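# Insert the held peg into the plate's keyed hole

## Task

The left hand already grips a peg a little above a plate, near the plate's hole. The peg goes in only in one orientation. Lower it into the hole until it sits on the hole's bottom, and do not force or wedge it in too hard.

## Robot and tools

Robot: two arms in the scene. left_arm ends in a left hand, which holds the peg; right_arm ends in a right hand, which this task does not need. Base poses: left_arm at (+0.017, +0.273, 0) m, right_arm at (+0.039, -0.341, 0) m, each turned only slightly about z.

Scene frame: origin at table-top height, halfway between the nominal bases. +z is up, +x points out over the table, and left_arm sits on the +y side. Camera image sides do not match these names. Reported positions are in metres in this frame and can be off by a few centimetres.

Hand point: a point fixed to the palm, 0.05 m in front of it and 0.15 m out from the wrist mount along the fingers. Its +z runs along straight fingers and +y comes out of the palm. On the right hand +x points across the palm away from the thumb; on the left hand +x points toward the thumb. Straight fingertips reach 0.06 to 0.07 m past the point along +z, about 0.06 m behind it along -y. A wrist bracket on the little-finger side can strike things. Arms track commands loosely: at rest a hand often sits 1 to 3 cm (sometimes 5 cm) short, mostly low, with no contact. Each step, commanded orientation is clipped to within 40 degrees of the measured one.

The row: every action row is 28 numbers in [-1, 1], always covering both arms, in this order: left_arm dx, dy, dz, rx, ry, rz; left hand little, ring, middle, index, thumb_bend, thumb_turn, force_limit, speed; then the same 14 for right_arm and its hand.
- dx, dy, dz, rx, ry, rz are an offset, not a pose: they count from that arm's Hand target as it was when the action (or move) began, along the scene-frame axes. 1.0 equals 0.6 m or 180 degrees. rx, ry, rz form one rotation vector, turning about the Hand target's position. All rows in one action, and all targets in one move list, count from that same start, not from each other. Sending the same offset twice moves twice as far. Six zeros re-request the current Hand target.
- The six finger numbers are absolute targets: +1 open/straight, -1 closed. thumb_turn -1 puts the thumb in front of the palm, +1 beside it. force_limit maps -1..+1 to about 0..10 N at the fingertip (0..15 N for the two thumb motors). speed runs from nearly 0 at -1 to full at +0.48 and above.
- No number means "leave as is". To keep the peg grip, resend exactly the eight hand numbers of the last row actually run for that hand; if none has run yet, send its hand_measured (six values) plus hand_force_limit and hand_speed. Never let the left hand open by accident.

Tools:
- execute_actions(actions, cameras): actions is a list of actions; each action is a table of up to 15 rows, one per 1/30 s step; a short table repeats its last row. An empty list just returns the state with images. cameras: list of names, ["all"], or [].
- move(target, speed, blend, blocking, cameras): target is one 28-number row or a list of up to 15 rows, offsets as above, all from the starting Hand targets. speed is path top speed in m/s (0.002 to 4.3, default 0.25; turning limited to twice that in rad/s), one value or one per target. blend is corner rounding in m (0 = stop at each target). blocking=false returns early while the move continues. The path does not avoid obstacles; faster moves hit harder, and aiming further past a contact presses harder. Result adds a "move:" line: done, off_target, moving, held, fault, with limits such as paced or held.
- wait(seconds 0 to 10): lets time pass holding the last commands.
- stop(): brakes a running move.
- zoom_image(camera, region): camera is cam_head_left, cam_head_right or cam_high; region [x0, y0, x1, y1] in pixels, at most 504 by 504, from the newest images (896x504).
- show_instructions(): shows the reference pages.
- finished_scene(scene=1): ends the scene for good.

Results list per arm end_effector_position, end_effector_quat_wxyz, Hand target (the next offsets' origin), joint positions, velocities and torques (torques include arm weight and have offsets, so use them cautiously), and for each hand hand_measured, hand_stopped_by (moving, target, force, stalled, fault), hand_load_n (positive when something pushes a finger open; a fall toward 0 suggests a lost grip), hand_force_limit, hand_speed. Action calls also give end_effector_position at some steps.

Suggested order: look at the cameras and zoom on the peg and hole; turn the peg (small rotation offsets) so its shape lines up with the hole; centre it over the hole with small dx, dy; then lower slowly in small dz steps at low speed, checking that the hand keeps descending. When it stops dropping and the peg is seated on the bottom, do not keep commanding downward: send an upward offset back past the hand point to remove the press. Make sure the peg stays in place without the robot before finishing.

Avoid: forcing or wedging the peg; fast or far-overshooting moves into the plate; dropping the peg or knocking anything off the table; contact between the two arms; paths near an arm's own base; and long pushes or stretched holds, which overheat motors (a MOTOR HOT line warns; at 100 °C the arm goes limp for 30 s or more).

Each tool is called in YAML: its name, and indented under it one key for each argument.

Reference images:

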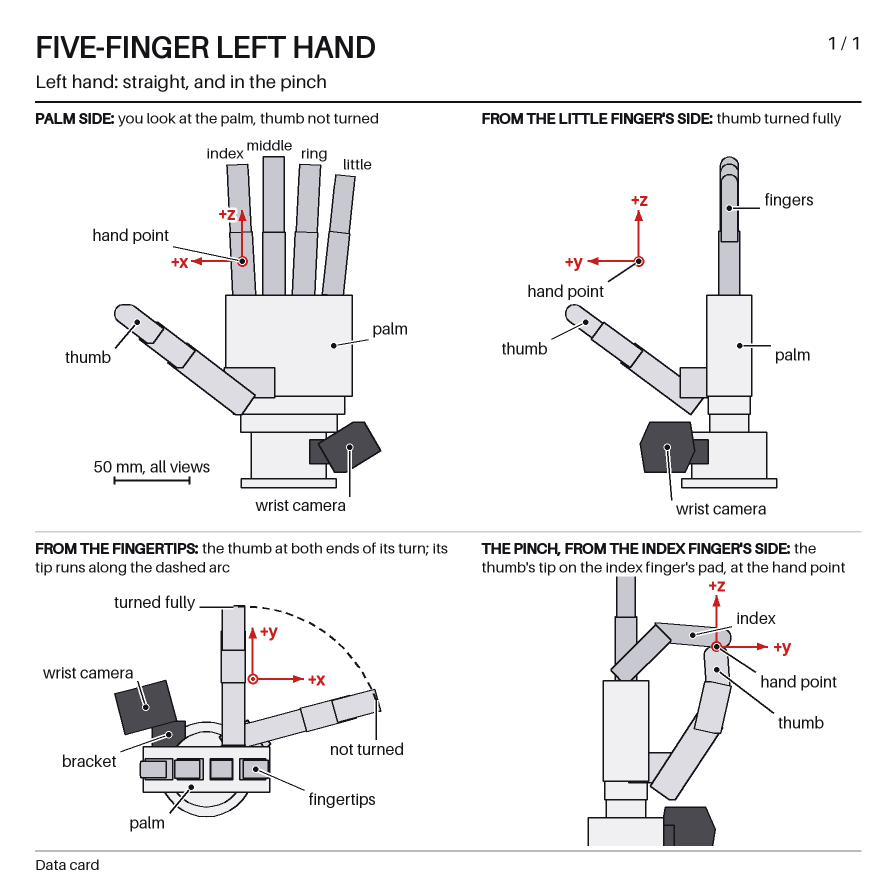

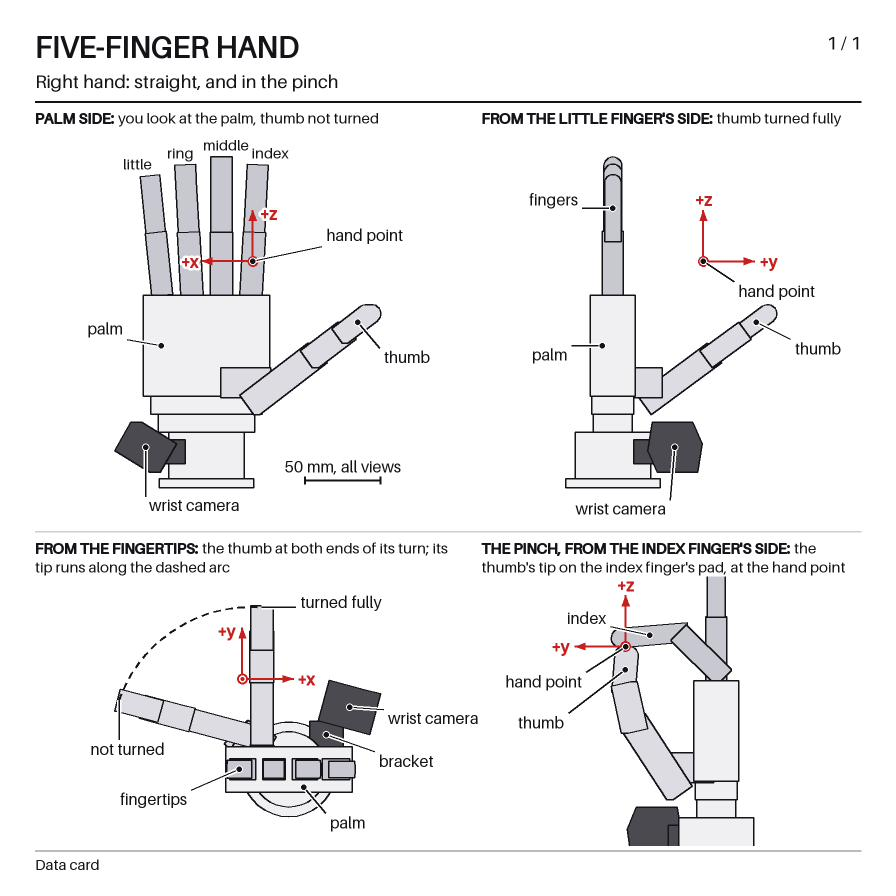

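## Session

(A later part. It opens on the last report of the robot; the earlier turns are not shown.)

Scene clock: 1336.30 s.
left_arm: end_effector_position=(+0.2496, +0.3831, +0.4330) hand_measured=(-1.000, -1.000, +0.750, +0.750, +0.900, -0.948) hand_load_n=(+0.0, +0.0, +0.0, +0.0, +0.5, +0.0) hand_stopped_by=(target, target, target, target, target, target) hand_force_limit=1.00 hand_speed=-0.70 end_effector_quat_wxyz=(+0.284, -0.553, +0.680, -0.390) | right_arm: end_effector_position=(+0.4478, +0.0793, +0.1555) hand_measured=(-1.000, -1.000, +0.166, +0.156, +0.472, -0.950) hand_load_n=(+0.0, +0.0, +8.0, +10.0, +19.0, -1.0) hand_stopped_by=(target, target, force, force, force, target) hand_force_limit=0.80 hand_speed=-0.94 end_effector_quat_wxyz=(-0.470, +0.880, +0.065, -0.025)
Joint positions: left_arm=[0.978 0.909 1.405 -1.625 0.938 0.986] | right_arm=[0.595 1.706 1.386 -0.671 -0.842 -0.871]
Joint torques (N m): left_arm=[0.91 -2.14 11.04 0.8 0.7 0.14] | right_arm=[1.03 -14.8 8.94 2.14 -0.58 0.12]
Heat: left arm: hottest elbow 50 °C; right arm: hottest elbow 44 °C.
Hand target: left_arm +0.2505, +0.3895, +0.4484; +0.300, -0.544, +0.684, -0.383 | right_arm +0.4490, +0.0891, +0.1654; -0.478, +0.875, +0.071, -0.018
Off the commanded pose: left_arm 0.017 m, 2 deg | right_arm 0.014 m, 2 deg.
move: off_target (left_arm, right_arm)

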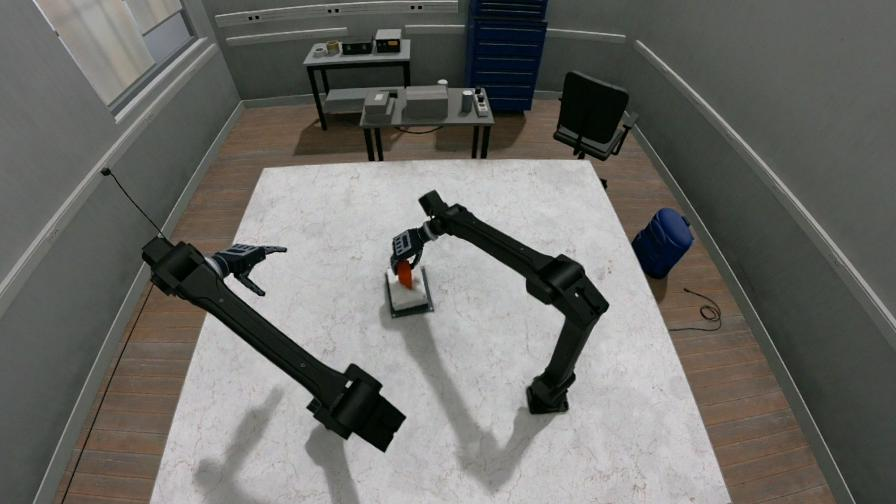

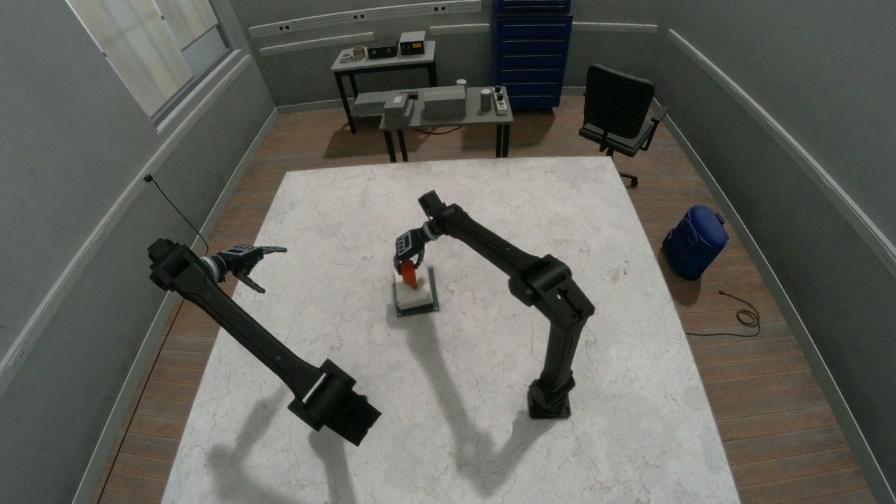

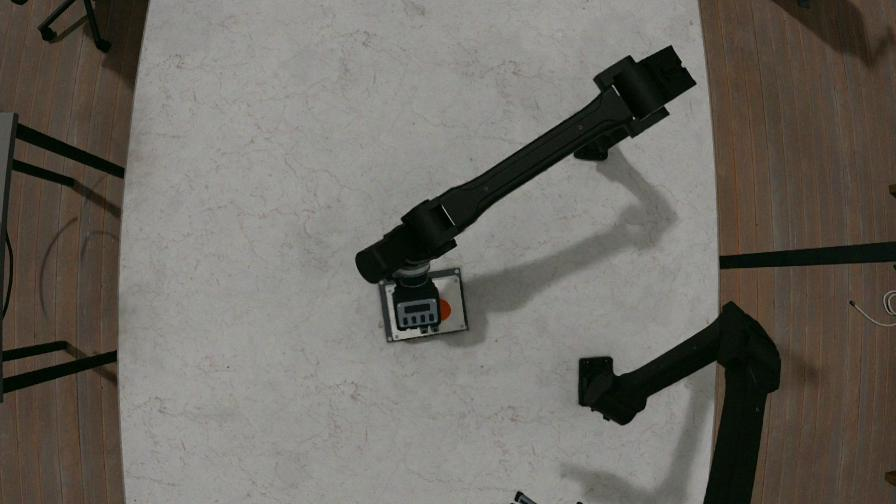

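move:
  target: [0,0,0,0,0,0,-1,-1,0.75,0.75,0.9,-0.948,1.0,-0.7,0.002,-0.001,-0.02,0,0,0,-1,-1,-0.05,-0.05,0.05,-0.95,0.8,-0.94]
  speed: 0.03
  cameras: ["all"]

zoom_image:
  camera: "cam_head_left"
  region: [396, 272, 420, 296]

zoom_image:
  camera: "cam_head_right"
  region: [400, 272, 424, 296]

Scene clock: 1340.93 s.
left_arm: end_effector_position=(+0.2496, +0.3831, +0.4330) hand_measured=(-1.000, -1.000, +0.750, +0.750, +0.900, -0.948) hand_load_n=(+0.0, +0.0, +0.0, +0.0, +0.0, +0.0) hand_stopped_by=(target, target, target, target, target, target) hand_force_limit=1.00 hand_speed=-0.70 end_effector_quat_wxyz=(+0.284, -0.553, +0.680, -0.390) | right_arm: end_effector_position=(+0.4485, +0.0799, +0.1516) hand_measured=(-1.000, -1.000, +0.166, +0.156, +0.472, -0.950) hand_load_n=(+0.0, +0.0, +8.0, +9.5, +18.5, -1.5) hand_stopped_by=(target, target, force, force, force, target) hand_force_limit=0.80 hand_speed=-0.94 end_effector_quat_wxyz=(-0.472, +0.879, +0.066, -0.021)
Joint positions: left_arm=[0.978 0.909 1.405 -1.625 0.938 0.986] | right_arm=[0.595 1.706 1.372 -0.646 -0.842 -0.869]
Joint torques (N m): left_arm=[0.91 -2.14 11.04 0.8 0.7 0.14] | right_arm=[1.03 -13.8 8.69 2.18 -0.61 0.09]
Heat: left arm: hottest elbow 50 °C; right arm: hottest elbow 43 °C.
Hand target: left_arm +0.2505, +0.3895, +0.4484; +0.300, -0.544, +0.684, -0.383 | right_arm +0.4502, +0.0885, +0.1534; -0.478, +0.875, +0.071, -0.018
Off the commanded pose: left_arm 0.017 m, 2 deg | right_arm 0.009 m, 1 deg.
move: off_target (left_arm)

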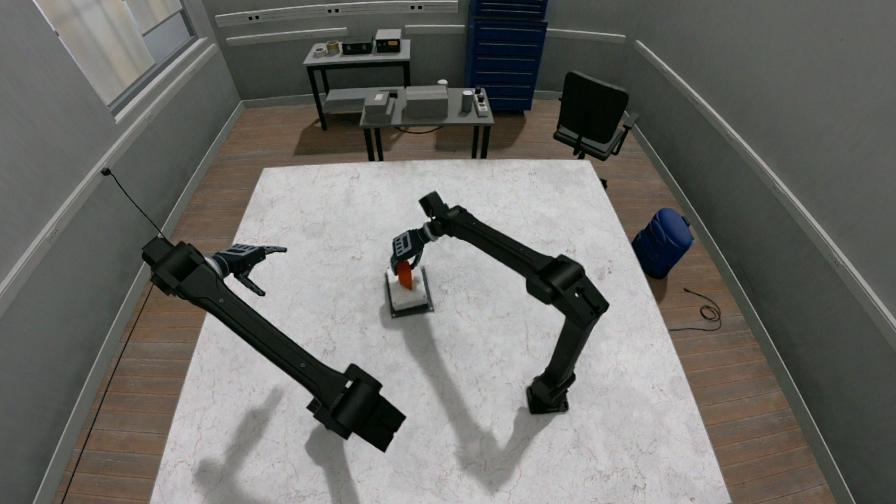

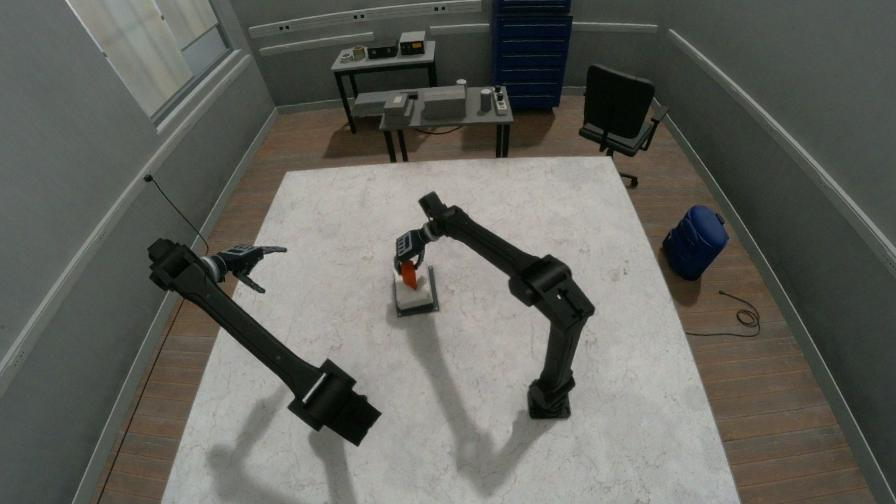

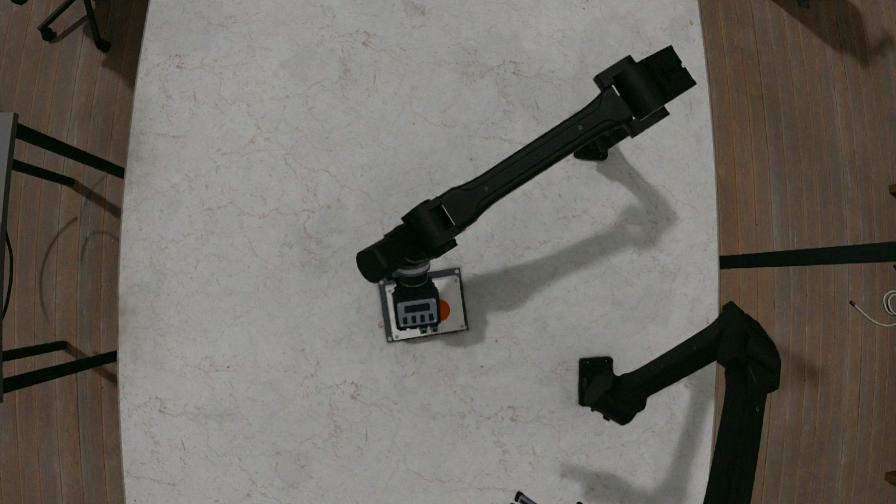

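Scaled by 21.000 from the camera's 896x504 image, which has a finer 1280x720 frame.

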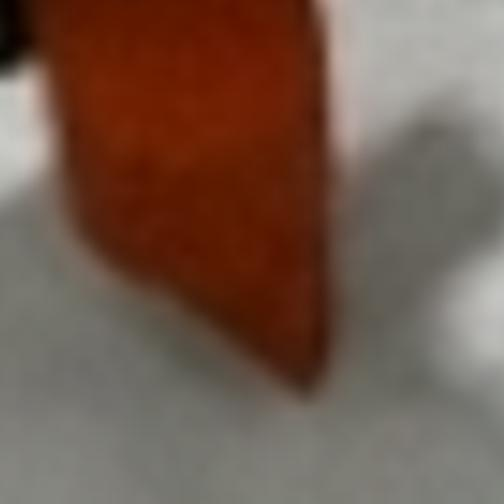

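Scaled by 21.000 from the camera's 896x504 image, which has a finer 1280x720 frame.

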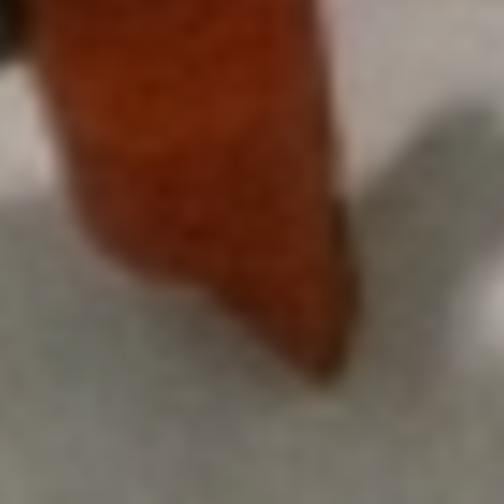

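move:
  target:
    - [0,0,0,0,0,0,-1,-1,0.75,0.75,0.9,-0.948,1.0,-0.7,0.03,-0.03,0.09,0,0,0,-1,-1,-0.05,-0.05,0.05,-0.95,0.8,-0.94]
    - [0,0,0,0,0,0,-1,-1,0.75,0.75,0.9,-0.948,1.0,-0.7,0.004,-0.004,0.03,0,0,0,-1,-1,-0.05,-0.05,0.05,-0.95,0.8,-0.94]
    - [0,0,0,0,0,0,-1,-1,0.75,0.75,0.9,-0.948,1.0,-0.7,0.004,-0.004,0.0,0,0,0,-1,-1,-0.05,-0.05,0.05,-0.95,0.8,-0.94]
  speed: [0.12,0.1,0.03]
  cameras: ["all"]

zoom_image:
  camera: "cam_head_left"
  region: [396, 272, 420, 296]

zoom_image:
  camera: "cam_head_right"
  region: [400, 272, 424, 296]

Scene clock: 1352.37 s.
left_arm: end_effector_position=(+0.2496, +0.3831, +0.4330) hand_measured=(-1.000, -1.000, +0.750, +0.750, +0.900, -0.948) hand_load_n=(+0.0, +0.0, +0.0, +0.0, +0.0, +0.0) hand_stopped_by=(target, target, target, target, target, target) hand_force_limit=1.00 hand_speed=-0.70 end_effector_quat_wxyz=(+0.284, -0.553, +0.680, -0.390) | right_arm: end_effector_position=(+0.4531, +0.0766, +0.1542) hand_measured=(-1.000, -1.000, +0.166, +0.156, +0.472, -0.950) hand_load_n=(+0.5, +0.0, +8.5, +9.5, +18.5, -1.0) hand_stopped_by=(target, target, force, force, force, target) hand_force_limit=0.80 hand_speed=-0.94 end_effector_quat_wxyz=(-0.474, +0.878, +0.066, -0.018)
Joint positions: left_arm=[0.978 0.909 1.405 -1.625 0.938 0.986] | right_arm=[0.585 1.706 1.379 -0.652 -0.847 -0.876]
Joint torques (N m): left_arm=[0.91 -2.14 11.04 0.8 0.7 0.14] | right_arm=[1.08 -13.68 8.53 2.24 -0.55 0.05]
Heat: left arm: hottest elbow 50 °C; right arm: hottest elbow 43 °C.
Hand target: left_arm +0.2505, +0.3895, +0.4484; +0.300, -0.544, +0.684, -0.383 | right_arm +0.4526, +0.0861, +0.1534; -0.478, +0.875, +0.071, -0.017
Off the commanded pose: left_arm 0.017 m, 2 deg | right_arm 0.010 m, 1 deg.
move: off_target (left_arm)

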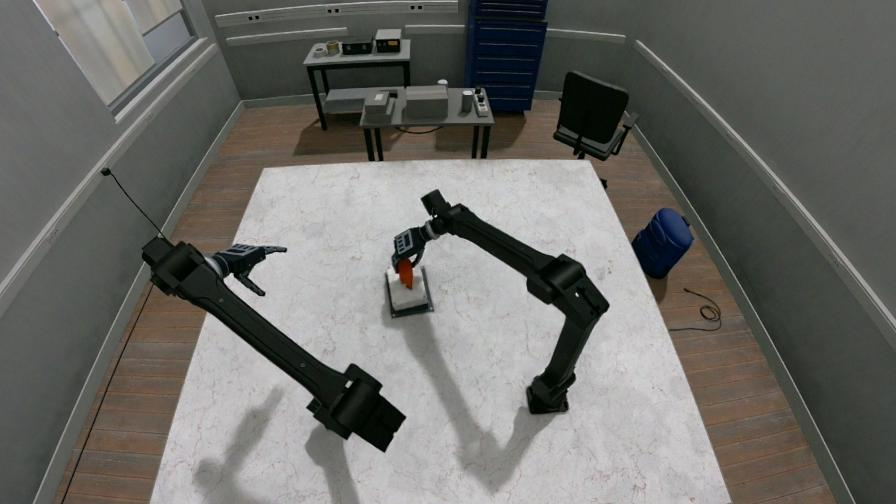

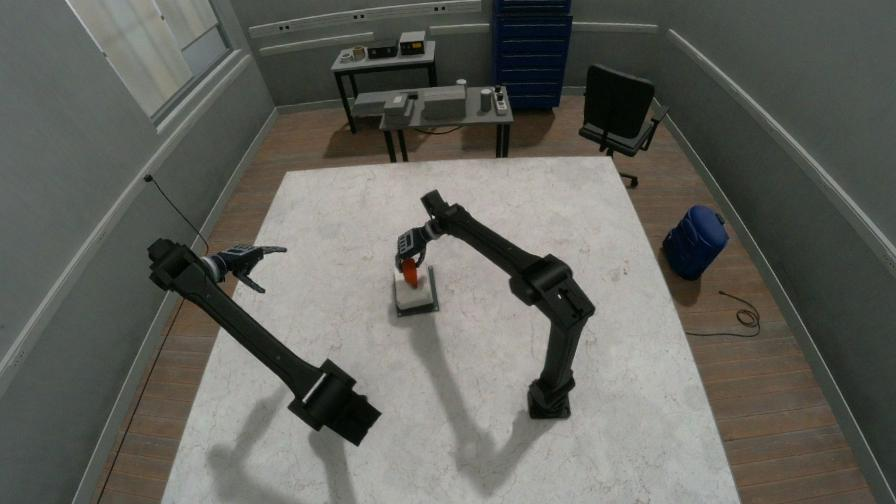

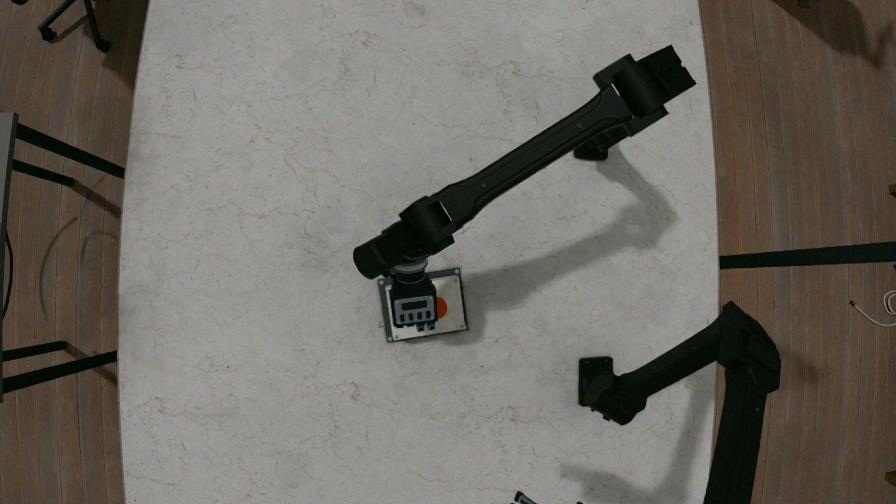

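Scaled by 21.000 from the camera's 896x504 image, which has a finer 1280x720 frame.

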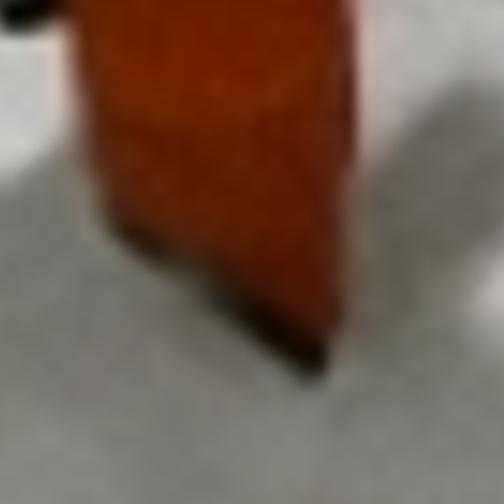

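Scaled by 21.000 from the camera's 896x504 image, which has a finer 1280x720 frame.

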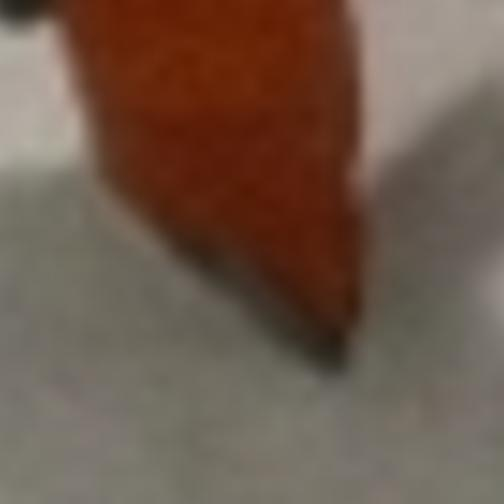

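zoom_image:
  camera: "cam_head_left"
  region: [388, 252, 424, 296]

zoom_image:
  camera: "cam_head_right"
  region: [392, 252, 428, 296]

zoom_image:
  camera: "cam_high"
  region: [410, 280, 470, 340]

Scaled by 11.455 from the camera's 896x504 image, which has a finer 1280x720 frame.

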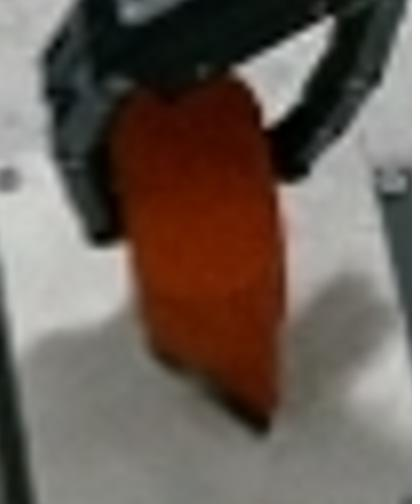

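Scaled by 11.455 from the camera's 896x504 image, which has a finer 1280x720 frame.

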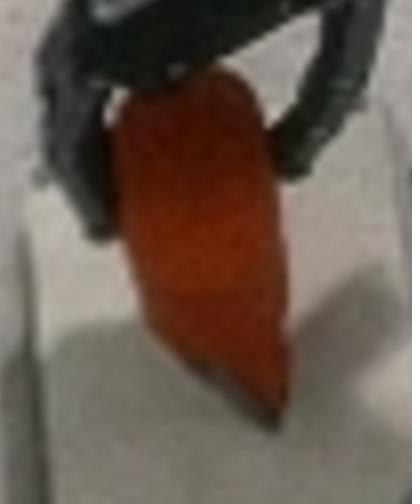

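Scaled by 8.400 from the camera's 896x504 image, which has a finer 1280x720 frame.

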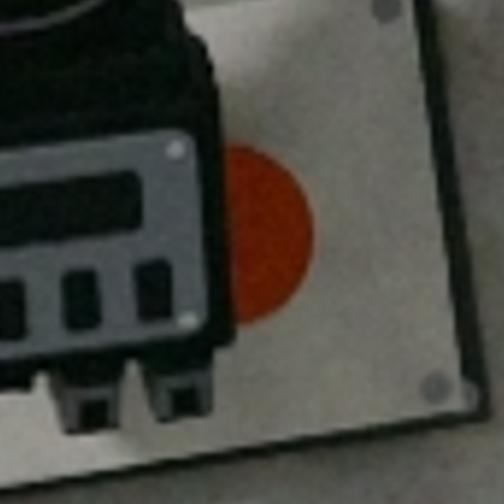

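move:
  target:
    - [0,0,0,0,0,0,-1,-1,0.75,0.75,0.9,-0.948,1.0,-0.7,0.02,-0.025,0.09,0,0,0,-1,-1,-0.05,-0.05,0.05,-0.95,0.8,-0.94]
    - [0,0,0,0,0,0,-1,-1,0.75,0.75,0.9,-0.948,1.0,-0.7,-0.0077,0.0037,0.025,0,0,0,-1,-1,-0.05,-0.05,0.05,-0.95,0.8,-0.94]
  speed: [0.12,0.1]
  cameras: ["all"]

zoom_image:
  camera: "cam_head_left"
  region: [396, 272, 420, 296]

zoom_image:
  camera: "cam_head_right"
  region: [400, 272, 424, 296]

Scene clock: 1403.90 s.
left_arm: end_effector_position=(+0.2496, +0.3831, +0.4330) hand_measured=(-1.000, -1.000, +0.750, +0.750, +0.900, -0.948) hand_load_n=(+0.0, +0.0, +0.0, +0.0, +0.0, +0.0) hand_stopped_by=(target, target, target, target, target, target) hand_force_limit=1.00 hand_speed=-0.70 end_effector_quat_wxyz=(+0.284, -0.553, +0.680, -0.390) | right_arm: end_effector_position=(+0.4476, +0.0774, +0.1549) hand_measured=(-1.000, -1.000, +0.168, +0.156, +0.472, -0.950) hand_load_n=(+0.0, +0.0, +8.0, +9.5, +19.0, -0.5) hand_stopped_by=(target, target, force, force, force, target) hand_force_limit=0.80 hand_speed=-0.94 end_effector_quat_wxyz=(-0.469, +0.881, +0.063, -0.027)
Joint positions: left_arm=[0.978 0.909 1.405 -1.625 0.938 0.986] | right_arm=[0.592 1.706 1.385 -0.678 -0.843 -0.874]
Joint torques (N m): left_arm=[0.91 -2.14 11.04 0.8 0.7 0.14] | right_arm=[1.14 -15.27 9.02 2.11 -0.57 0.13]
Heat: left arm: hottest elbow 51 °C; right arm: hottest elbow 43 °C.
Hand target: left_arm +0.2505, +0.3895, +0.4484; +0.300, -0.544, +0.684, -0.383 | right_arm +0.4479, +0.0884, +0.1684; -0.478, +0.875, +0.071, -0.018
Off the commanded pose: left_arm 0.017 m, 2 deg | right_arm 0.017 m, 2 deg.
move: off_target (left_arm, right_arm)

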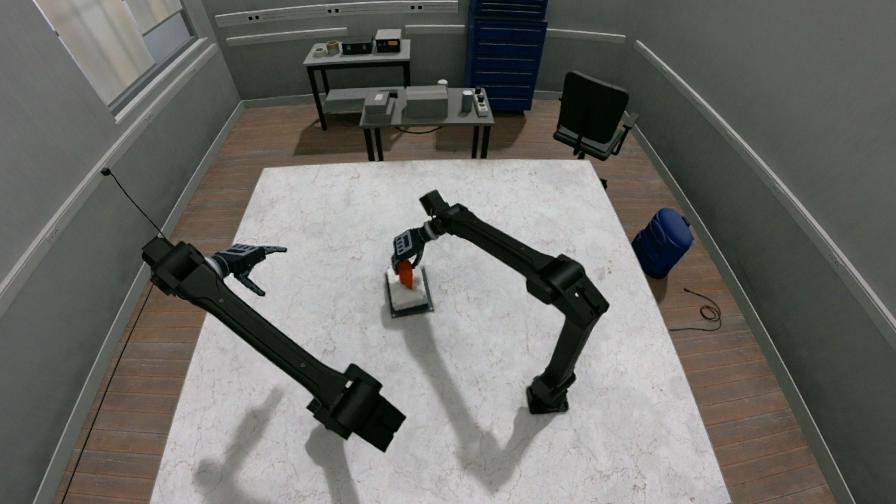

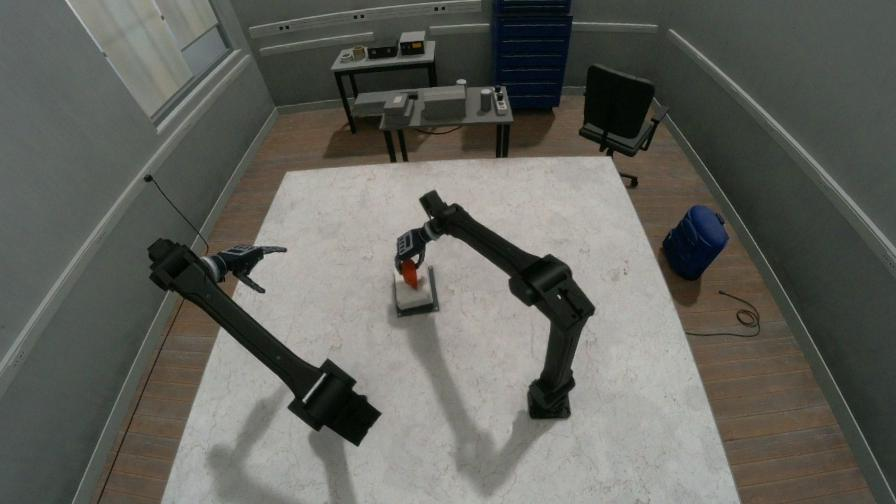

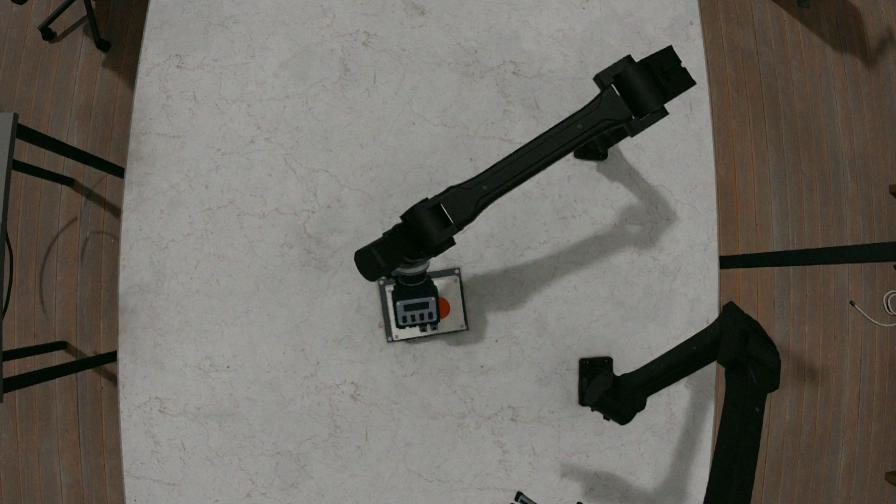

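Scaled by 21.000 from the camera's 896x504 image, which has a finer 1280x720 frame.

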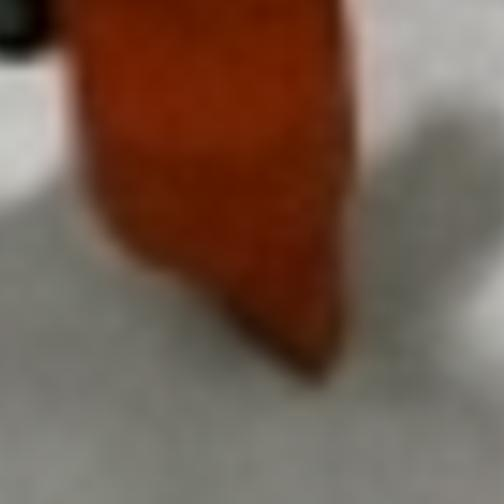

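Scaled by 21.000 from the camera's 896x504 image, which has a finer 1280x720 frame.

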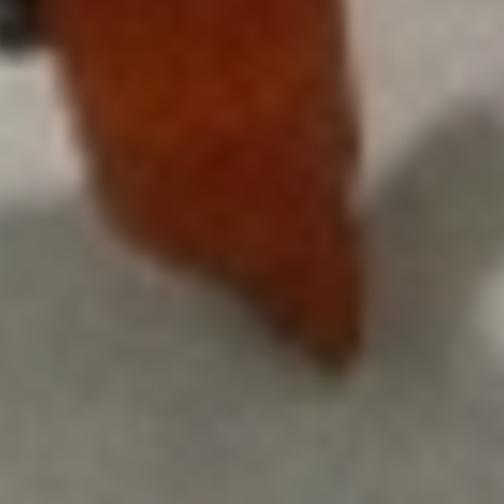

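move:
  target: [0,0,0,0,0,0,-1,-1,0.75,0.75,0.9,-0.948,1.0,-0.7,0,0.001,-0.03,0,0,0,-1,-1,-0.05,-0.05,0.05,-0.95,0.8,-0.94]
  speed: 0.03
  cameras: ["all"]

zoom_image:
  camera: "cam_head_left"
  region: [396, 272, 420, 296]

zoom_image:
  camera: "cam_head_right"
  region: [400, 272, 424, 296]

Scene clock: 1408.27 s.
left_arm: end_effector_position=(+0.2496, +0.3831, +0.4330) hand_measured=(-1.000, -1.000, +0.750, +0.750, +0.900, -0.948) hand_load_n=(+0.0, +0.0, -0.5, +0.0, +0.0, +0.0) hand_stopped_by=(target, target, target, target, target, target) hand_force_limit=1.00 hand_speed=-0.70 end_effector_quat_wxyz=(+0.284, -0.553, +0.680, -0.390) | right_arm: end_effector_position=(+0.4501, +0.0798, +0.1515) hand_measured=(-1.000, -1.000, +0.166, +0.156, +0.472, -0.950) hand_load_n=(+0.0, +0.0, +7.5, +10.5, +17.5, +1.0) hand_stopped_by=(target, target, force, force, force, target) hand_force_limit=0.80 hand_speed=-0.94 end_effector_quat_wxyz=(-0.474, +0.878, +0.063, -0.020)
Joint positions: left_arm=[0.978 0.909 1.405 -1.625 0.938 0.986] | right_arm=[0.592 1.706 1.369 -0.634 -0.843 -0.86]
Joint torques (N m): left_arm=[0.91 -2.14 11.04 0.8 0.71 0.14] | right_arm=[1.32 -13.92 8.13 2.29 -0.5 0.03]
Heat: left arm: hottest elbow 51 °C; right arm: hottest elbow 43 °C.
Hand target: left_arm +0.2505, +0.3895, +0.4484; +0.300, -0.544, +0.684, -0.383 | right_arm +0.4481, +0.0889, +0.1505; -0.478, +0.875, +0.071, -0.017
Off the commanded pose: left_arm 0.017 m, 2 deg | right_arm 0.010 m, 1 deg.
move: off_target (left_arm)

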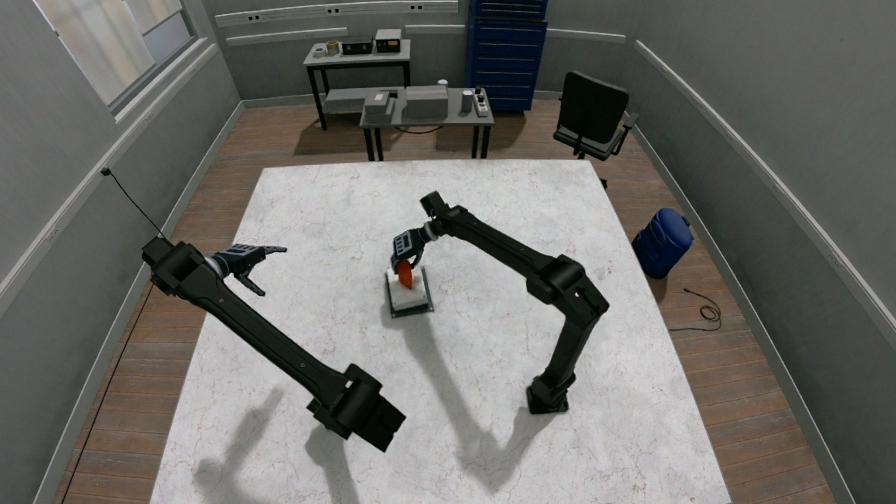

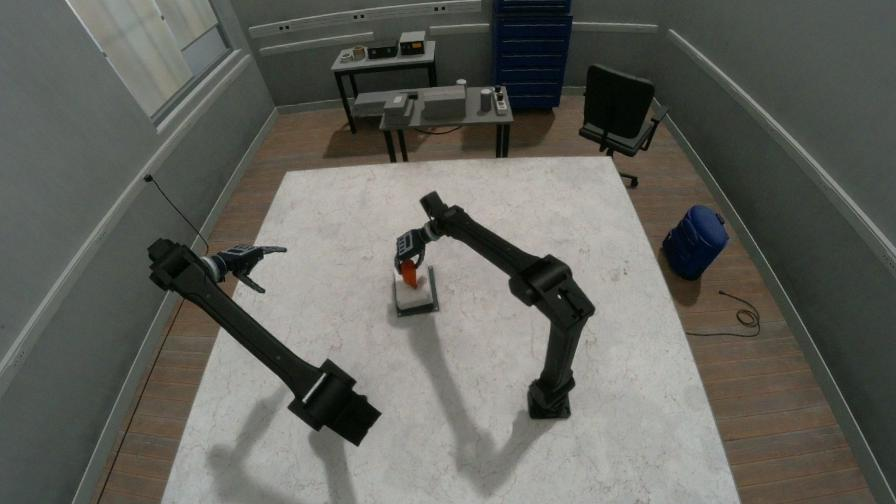

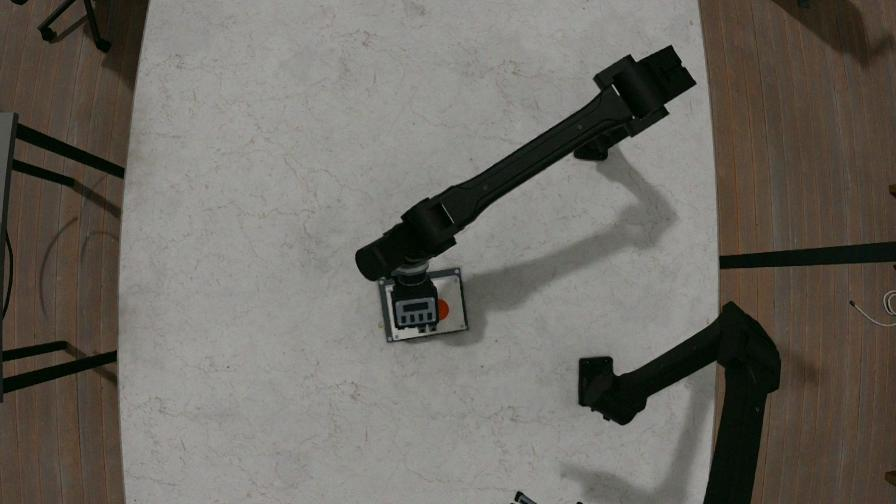

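Scaled by 21.000 from the camera's 896x504 image, which has a finer 1280x720 frame.

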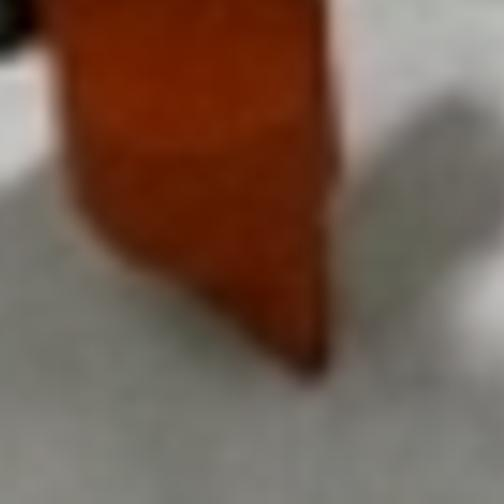

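Scaled by 21.000 from the camera's 896x504 image, which has a finer 1280x720 frame.

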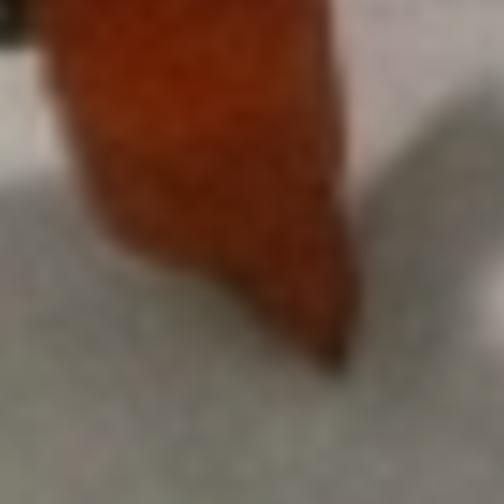

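move:
  target: [0,0,0,0,0,0,-1,-1,0.75,0.75,0.9,-0.948,1.0,-0.7,-0.012,0,-0.01,0,0,0,-1,-1,-0.05,-0.05,0.05,-0.95,0.8,-0.94]
  speed: 0.02
  cameras: ["all"]

zoom_image:
  camera: "cam_head_left"
  region: [396, 272, 420, 296]

zoom_image:
  camera: "cam_head_right"
  region: [400, 272, 424, 296]

Scene clock: 1416.33 s.
left_arm: end_effector_position=(+0.2496, +0.3831, +0.4330) hand_measured=(-1.000, -1.000, +0.750, +0.750, +0.900, -0.948) hand_load_n=(+0.0, +0.0, +0.0, +0.0, +0.0, +0.0) hand_stopped_by=(target, target, target, target, target, target) hand_force_limit=1.00 hand_speed=-0.70 end_effector_quat_wxyz=(+0.284, -0.553, +0.680, -0.390) | right_arm: end_effector_position=(+0.4483, +0.0800, +0.1499) hand_measured=(-1.000, -1.000, +0.166, +0.156, +0.472, -0.950) hand_load_n=(+0.0, +0.0, +7.5, +11.0, +16.0, +1.5) hand_stopped_by=(target, target, force, force, force, target) hand_force_limit=0.80 hand_speed=-0.94 end_effector_quat_wxyz=(-0.478, +0.876, +0.061, -0.017)
Joint positions: left_arm=[0.978 0.909 1.405 -1.625 0.938 0.986] | right_arm=[0.593 1.698 1.35 -0.605 -0.844 -0.845]
Joint torques (N m): left_arm=[0.97 -2.2 11.06 0.8 0.71 0.14] | right_arm=[1.79 -13.74 7.42 2.18 -0.32 -0.04]
Heat: left arm: hottest elbow 51 °C; right arm: hottest elbow 42 °C.
Hand target: left_arm +0.2505, +0.3895, +0.4484; +0.300, -0.544, +0.684, -0.383 | right_arm +0.4409, +0.0889, +0.1445; -0.478, +0.875, +0.071, -0.017
Off the commanded pose: left_arm 0.017 m, 2 deg | right_arm 0.013 m, 1 deg.
move: off_target (left_arm, right_arm)

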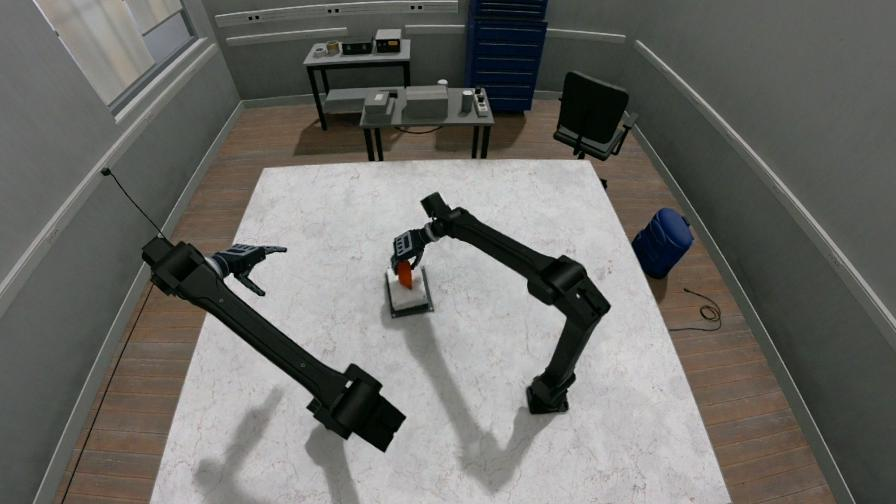

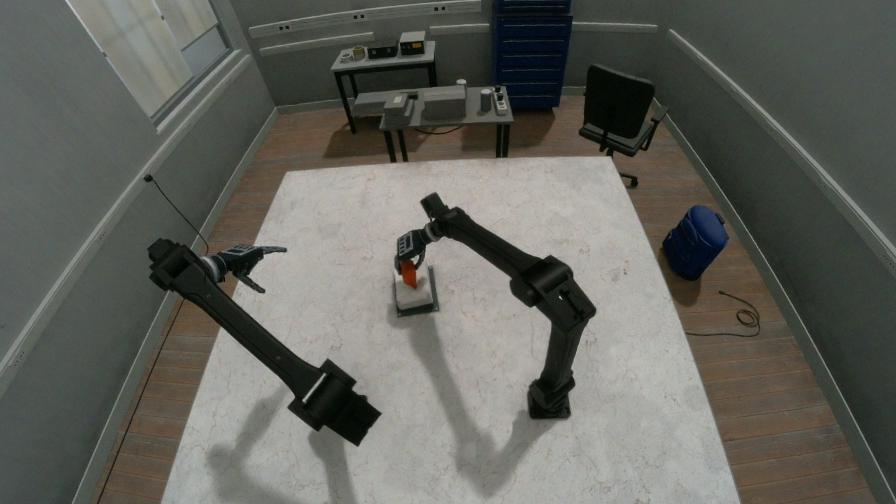

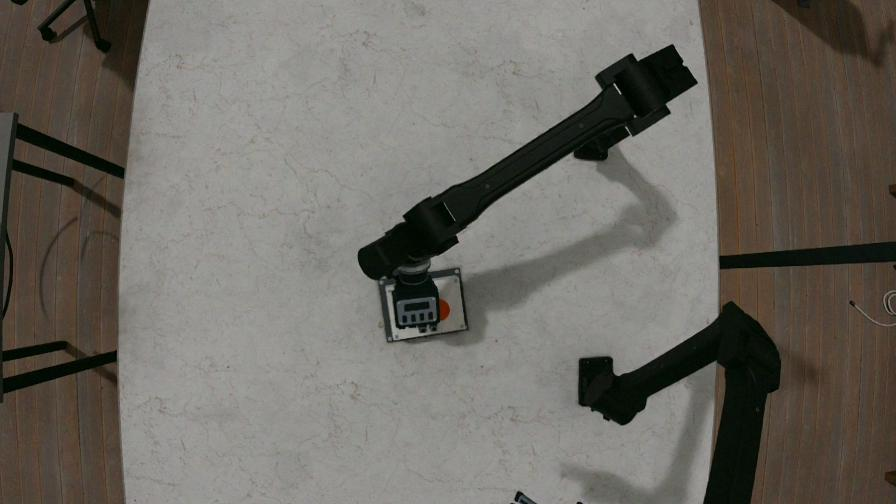

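Scaled by 21.000 from the camera's 896x504 image, which has a finer 1280x720 frame.

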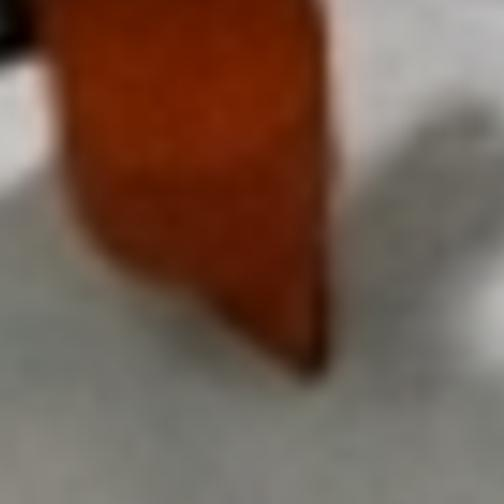

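Scaled by 21.000 from the camera's 896x504 image, which has a finer 1280x720 frame.

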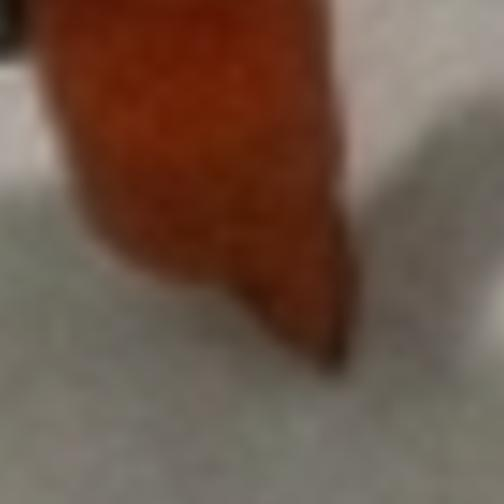

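zoom_image:
  camera: "cam_high"
  region: [410, 280, 470, 340]

zoom_image:
  camera: "cam_head_left"
  region: [388, 252, 424, 296]

zoom_image:
  camera: "cam_head_right"
  region: [392, 252, 428, 296]

Scaled by 8.400 from the camera's 896x504 image, which has a finer 1280x720 frame.

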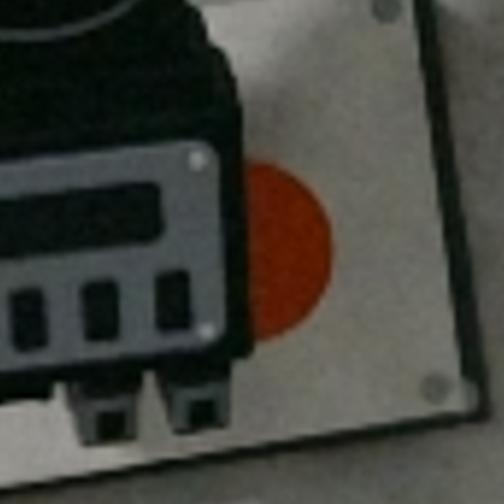

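Scaled by 11.455 from the camera's 896x504 image, which has a finer 1280x720 frame.

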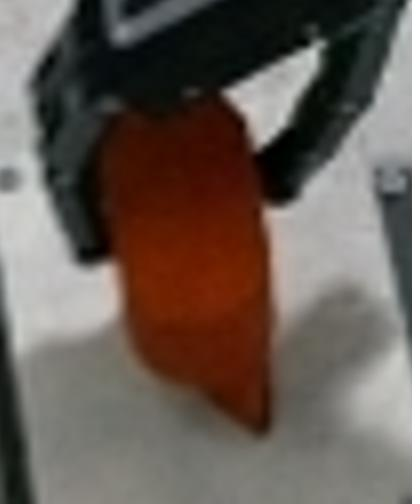

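Scaled by 11.455 from the camera's 896x504 image, which has a finer 1280x720 frame.

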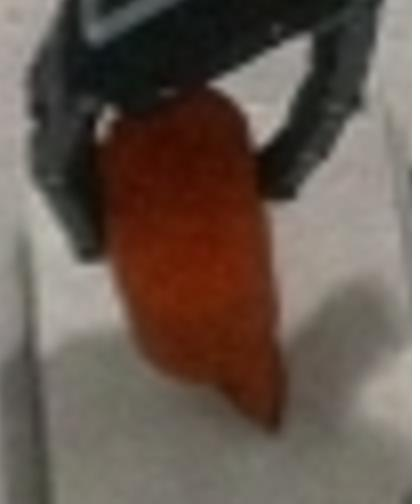

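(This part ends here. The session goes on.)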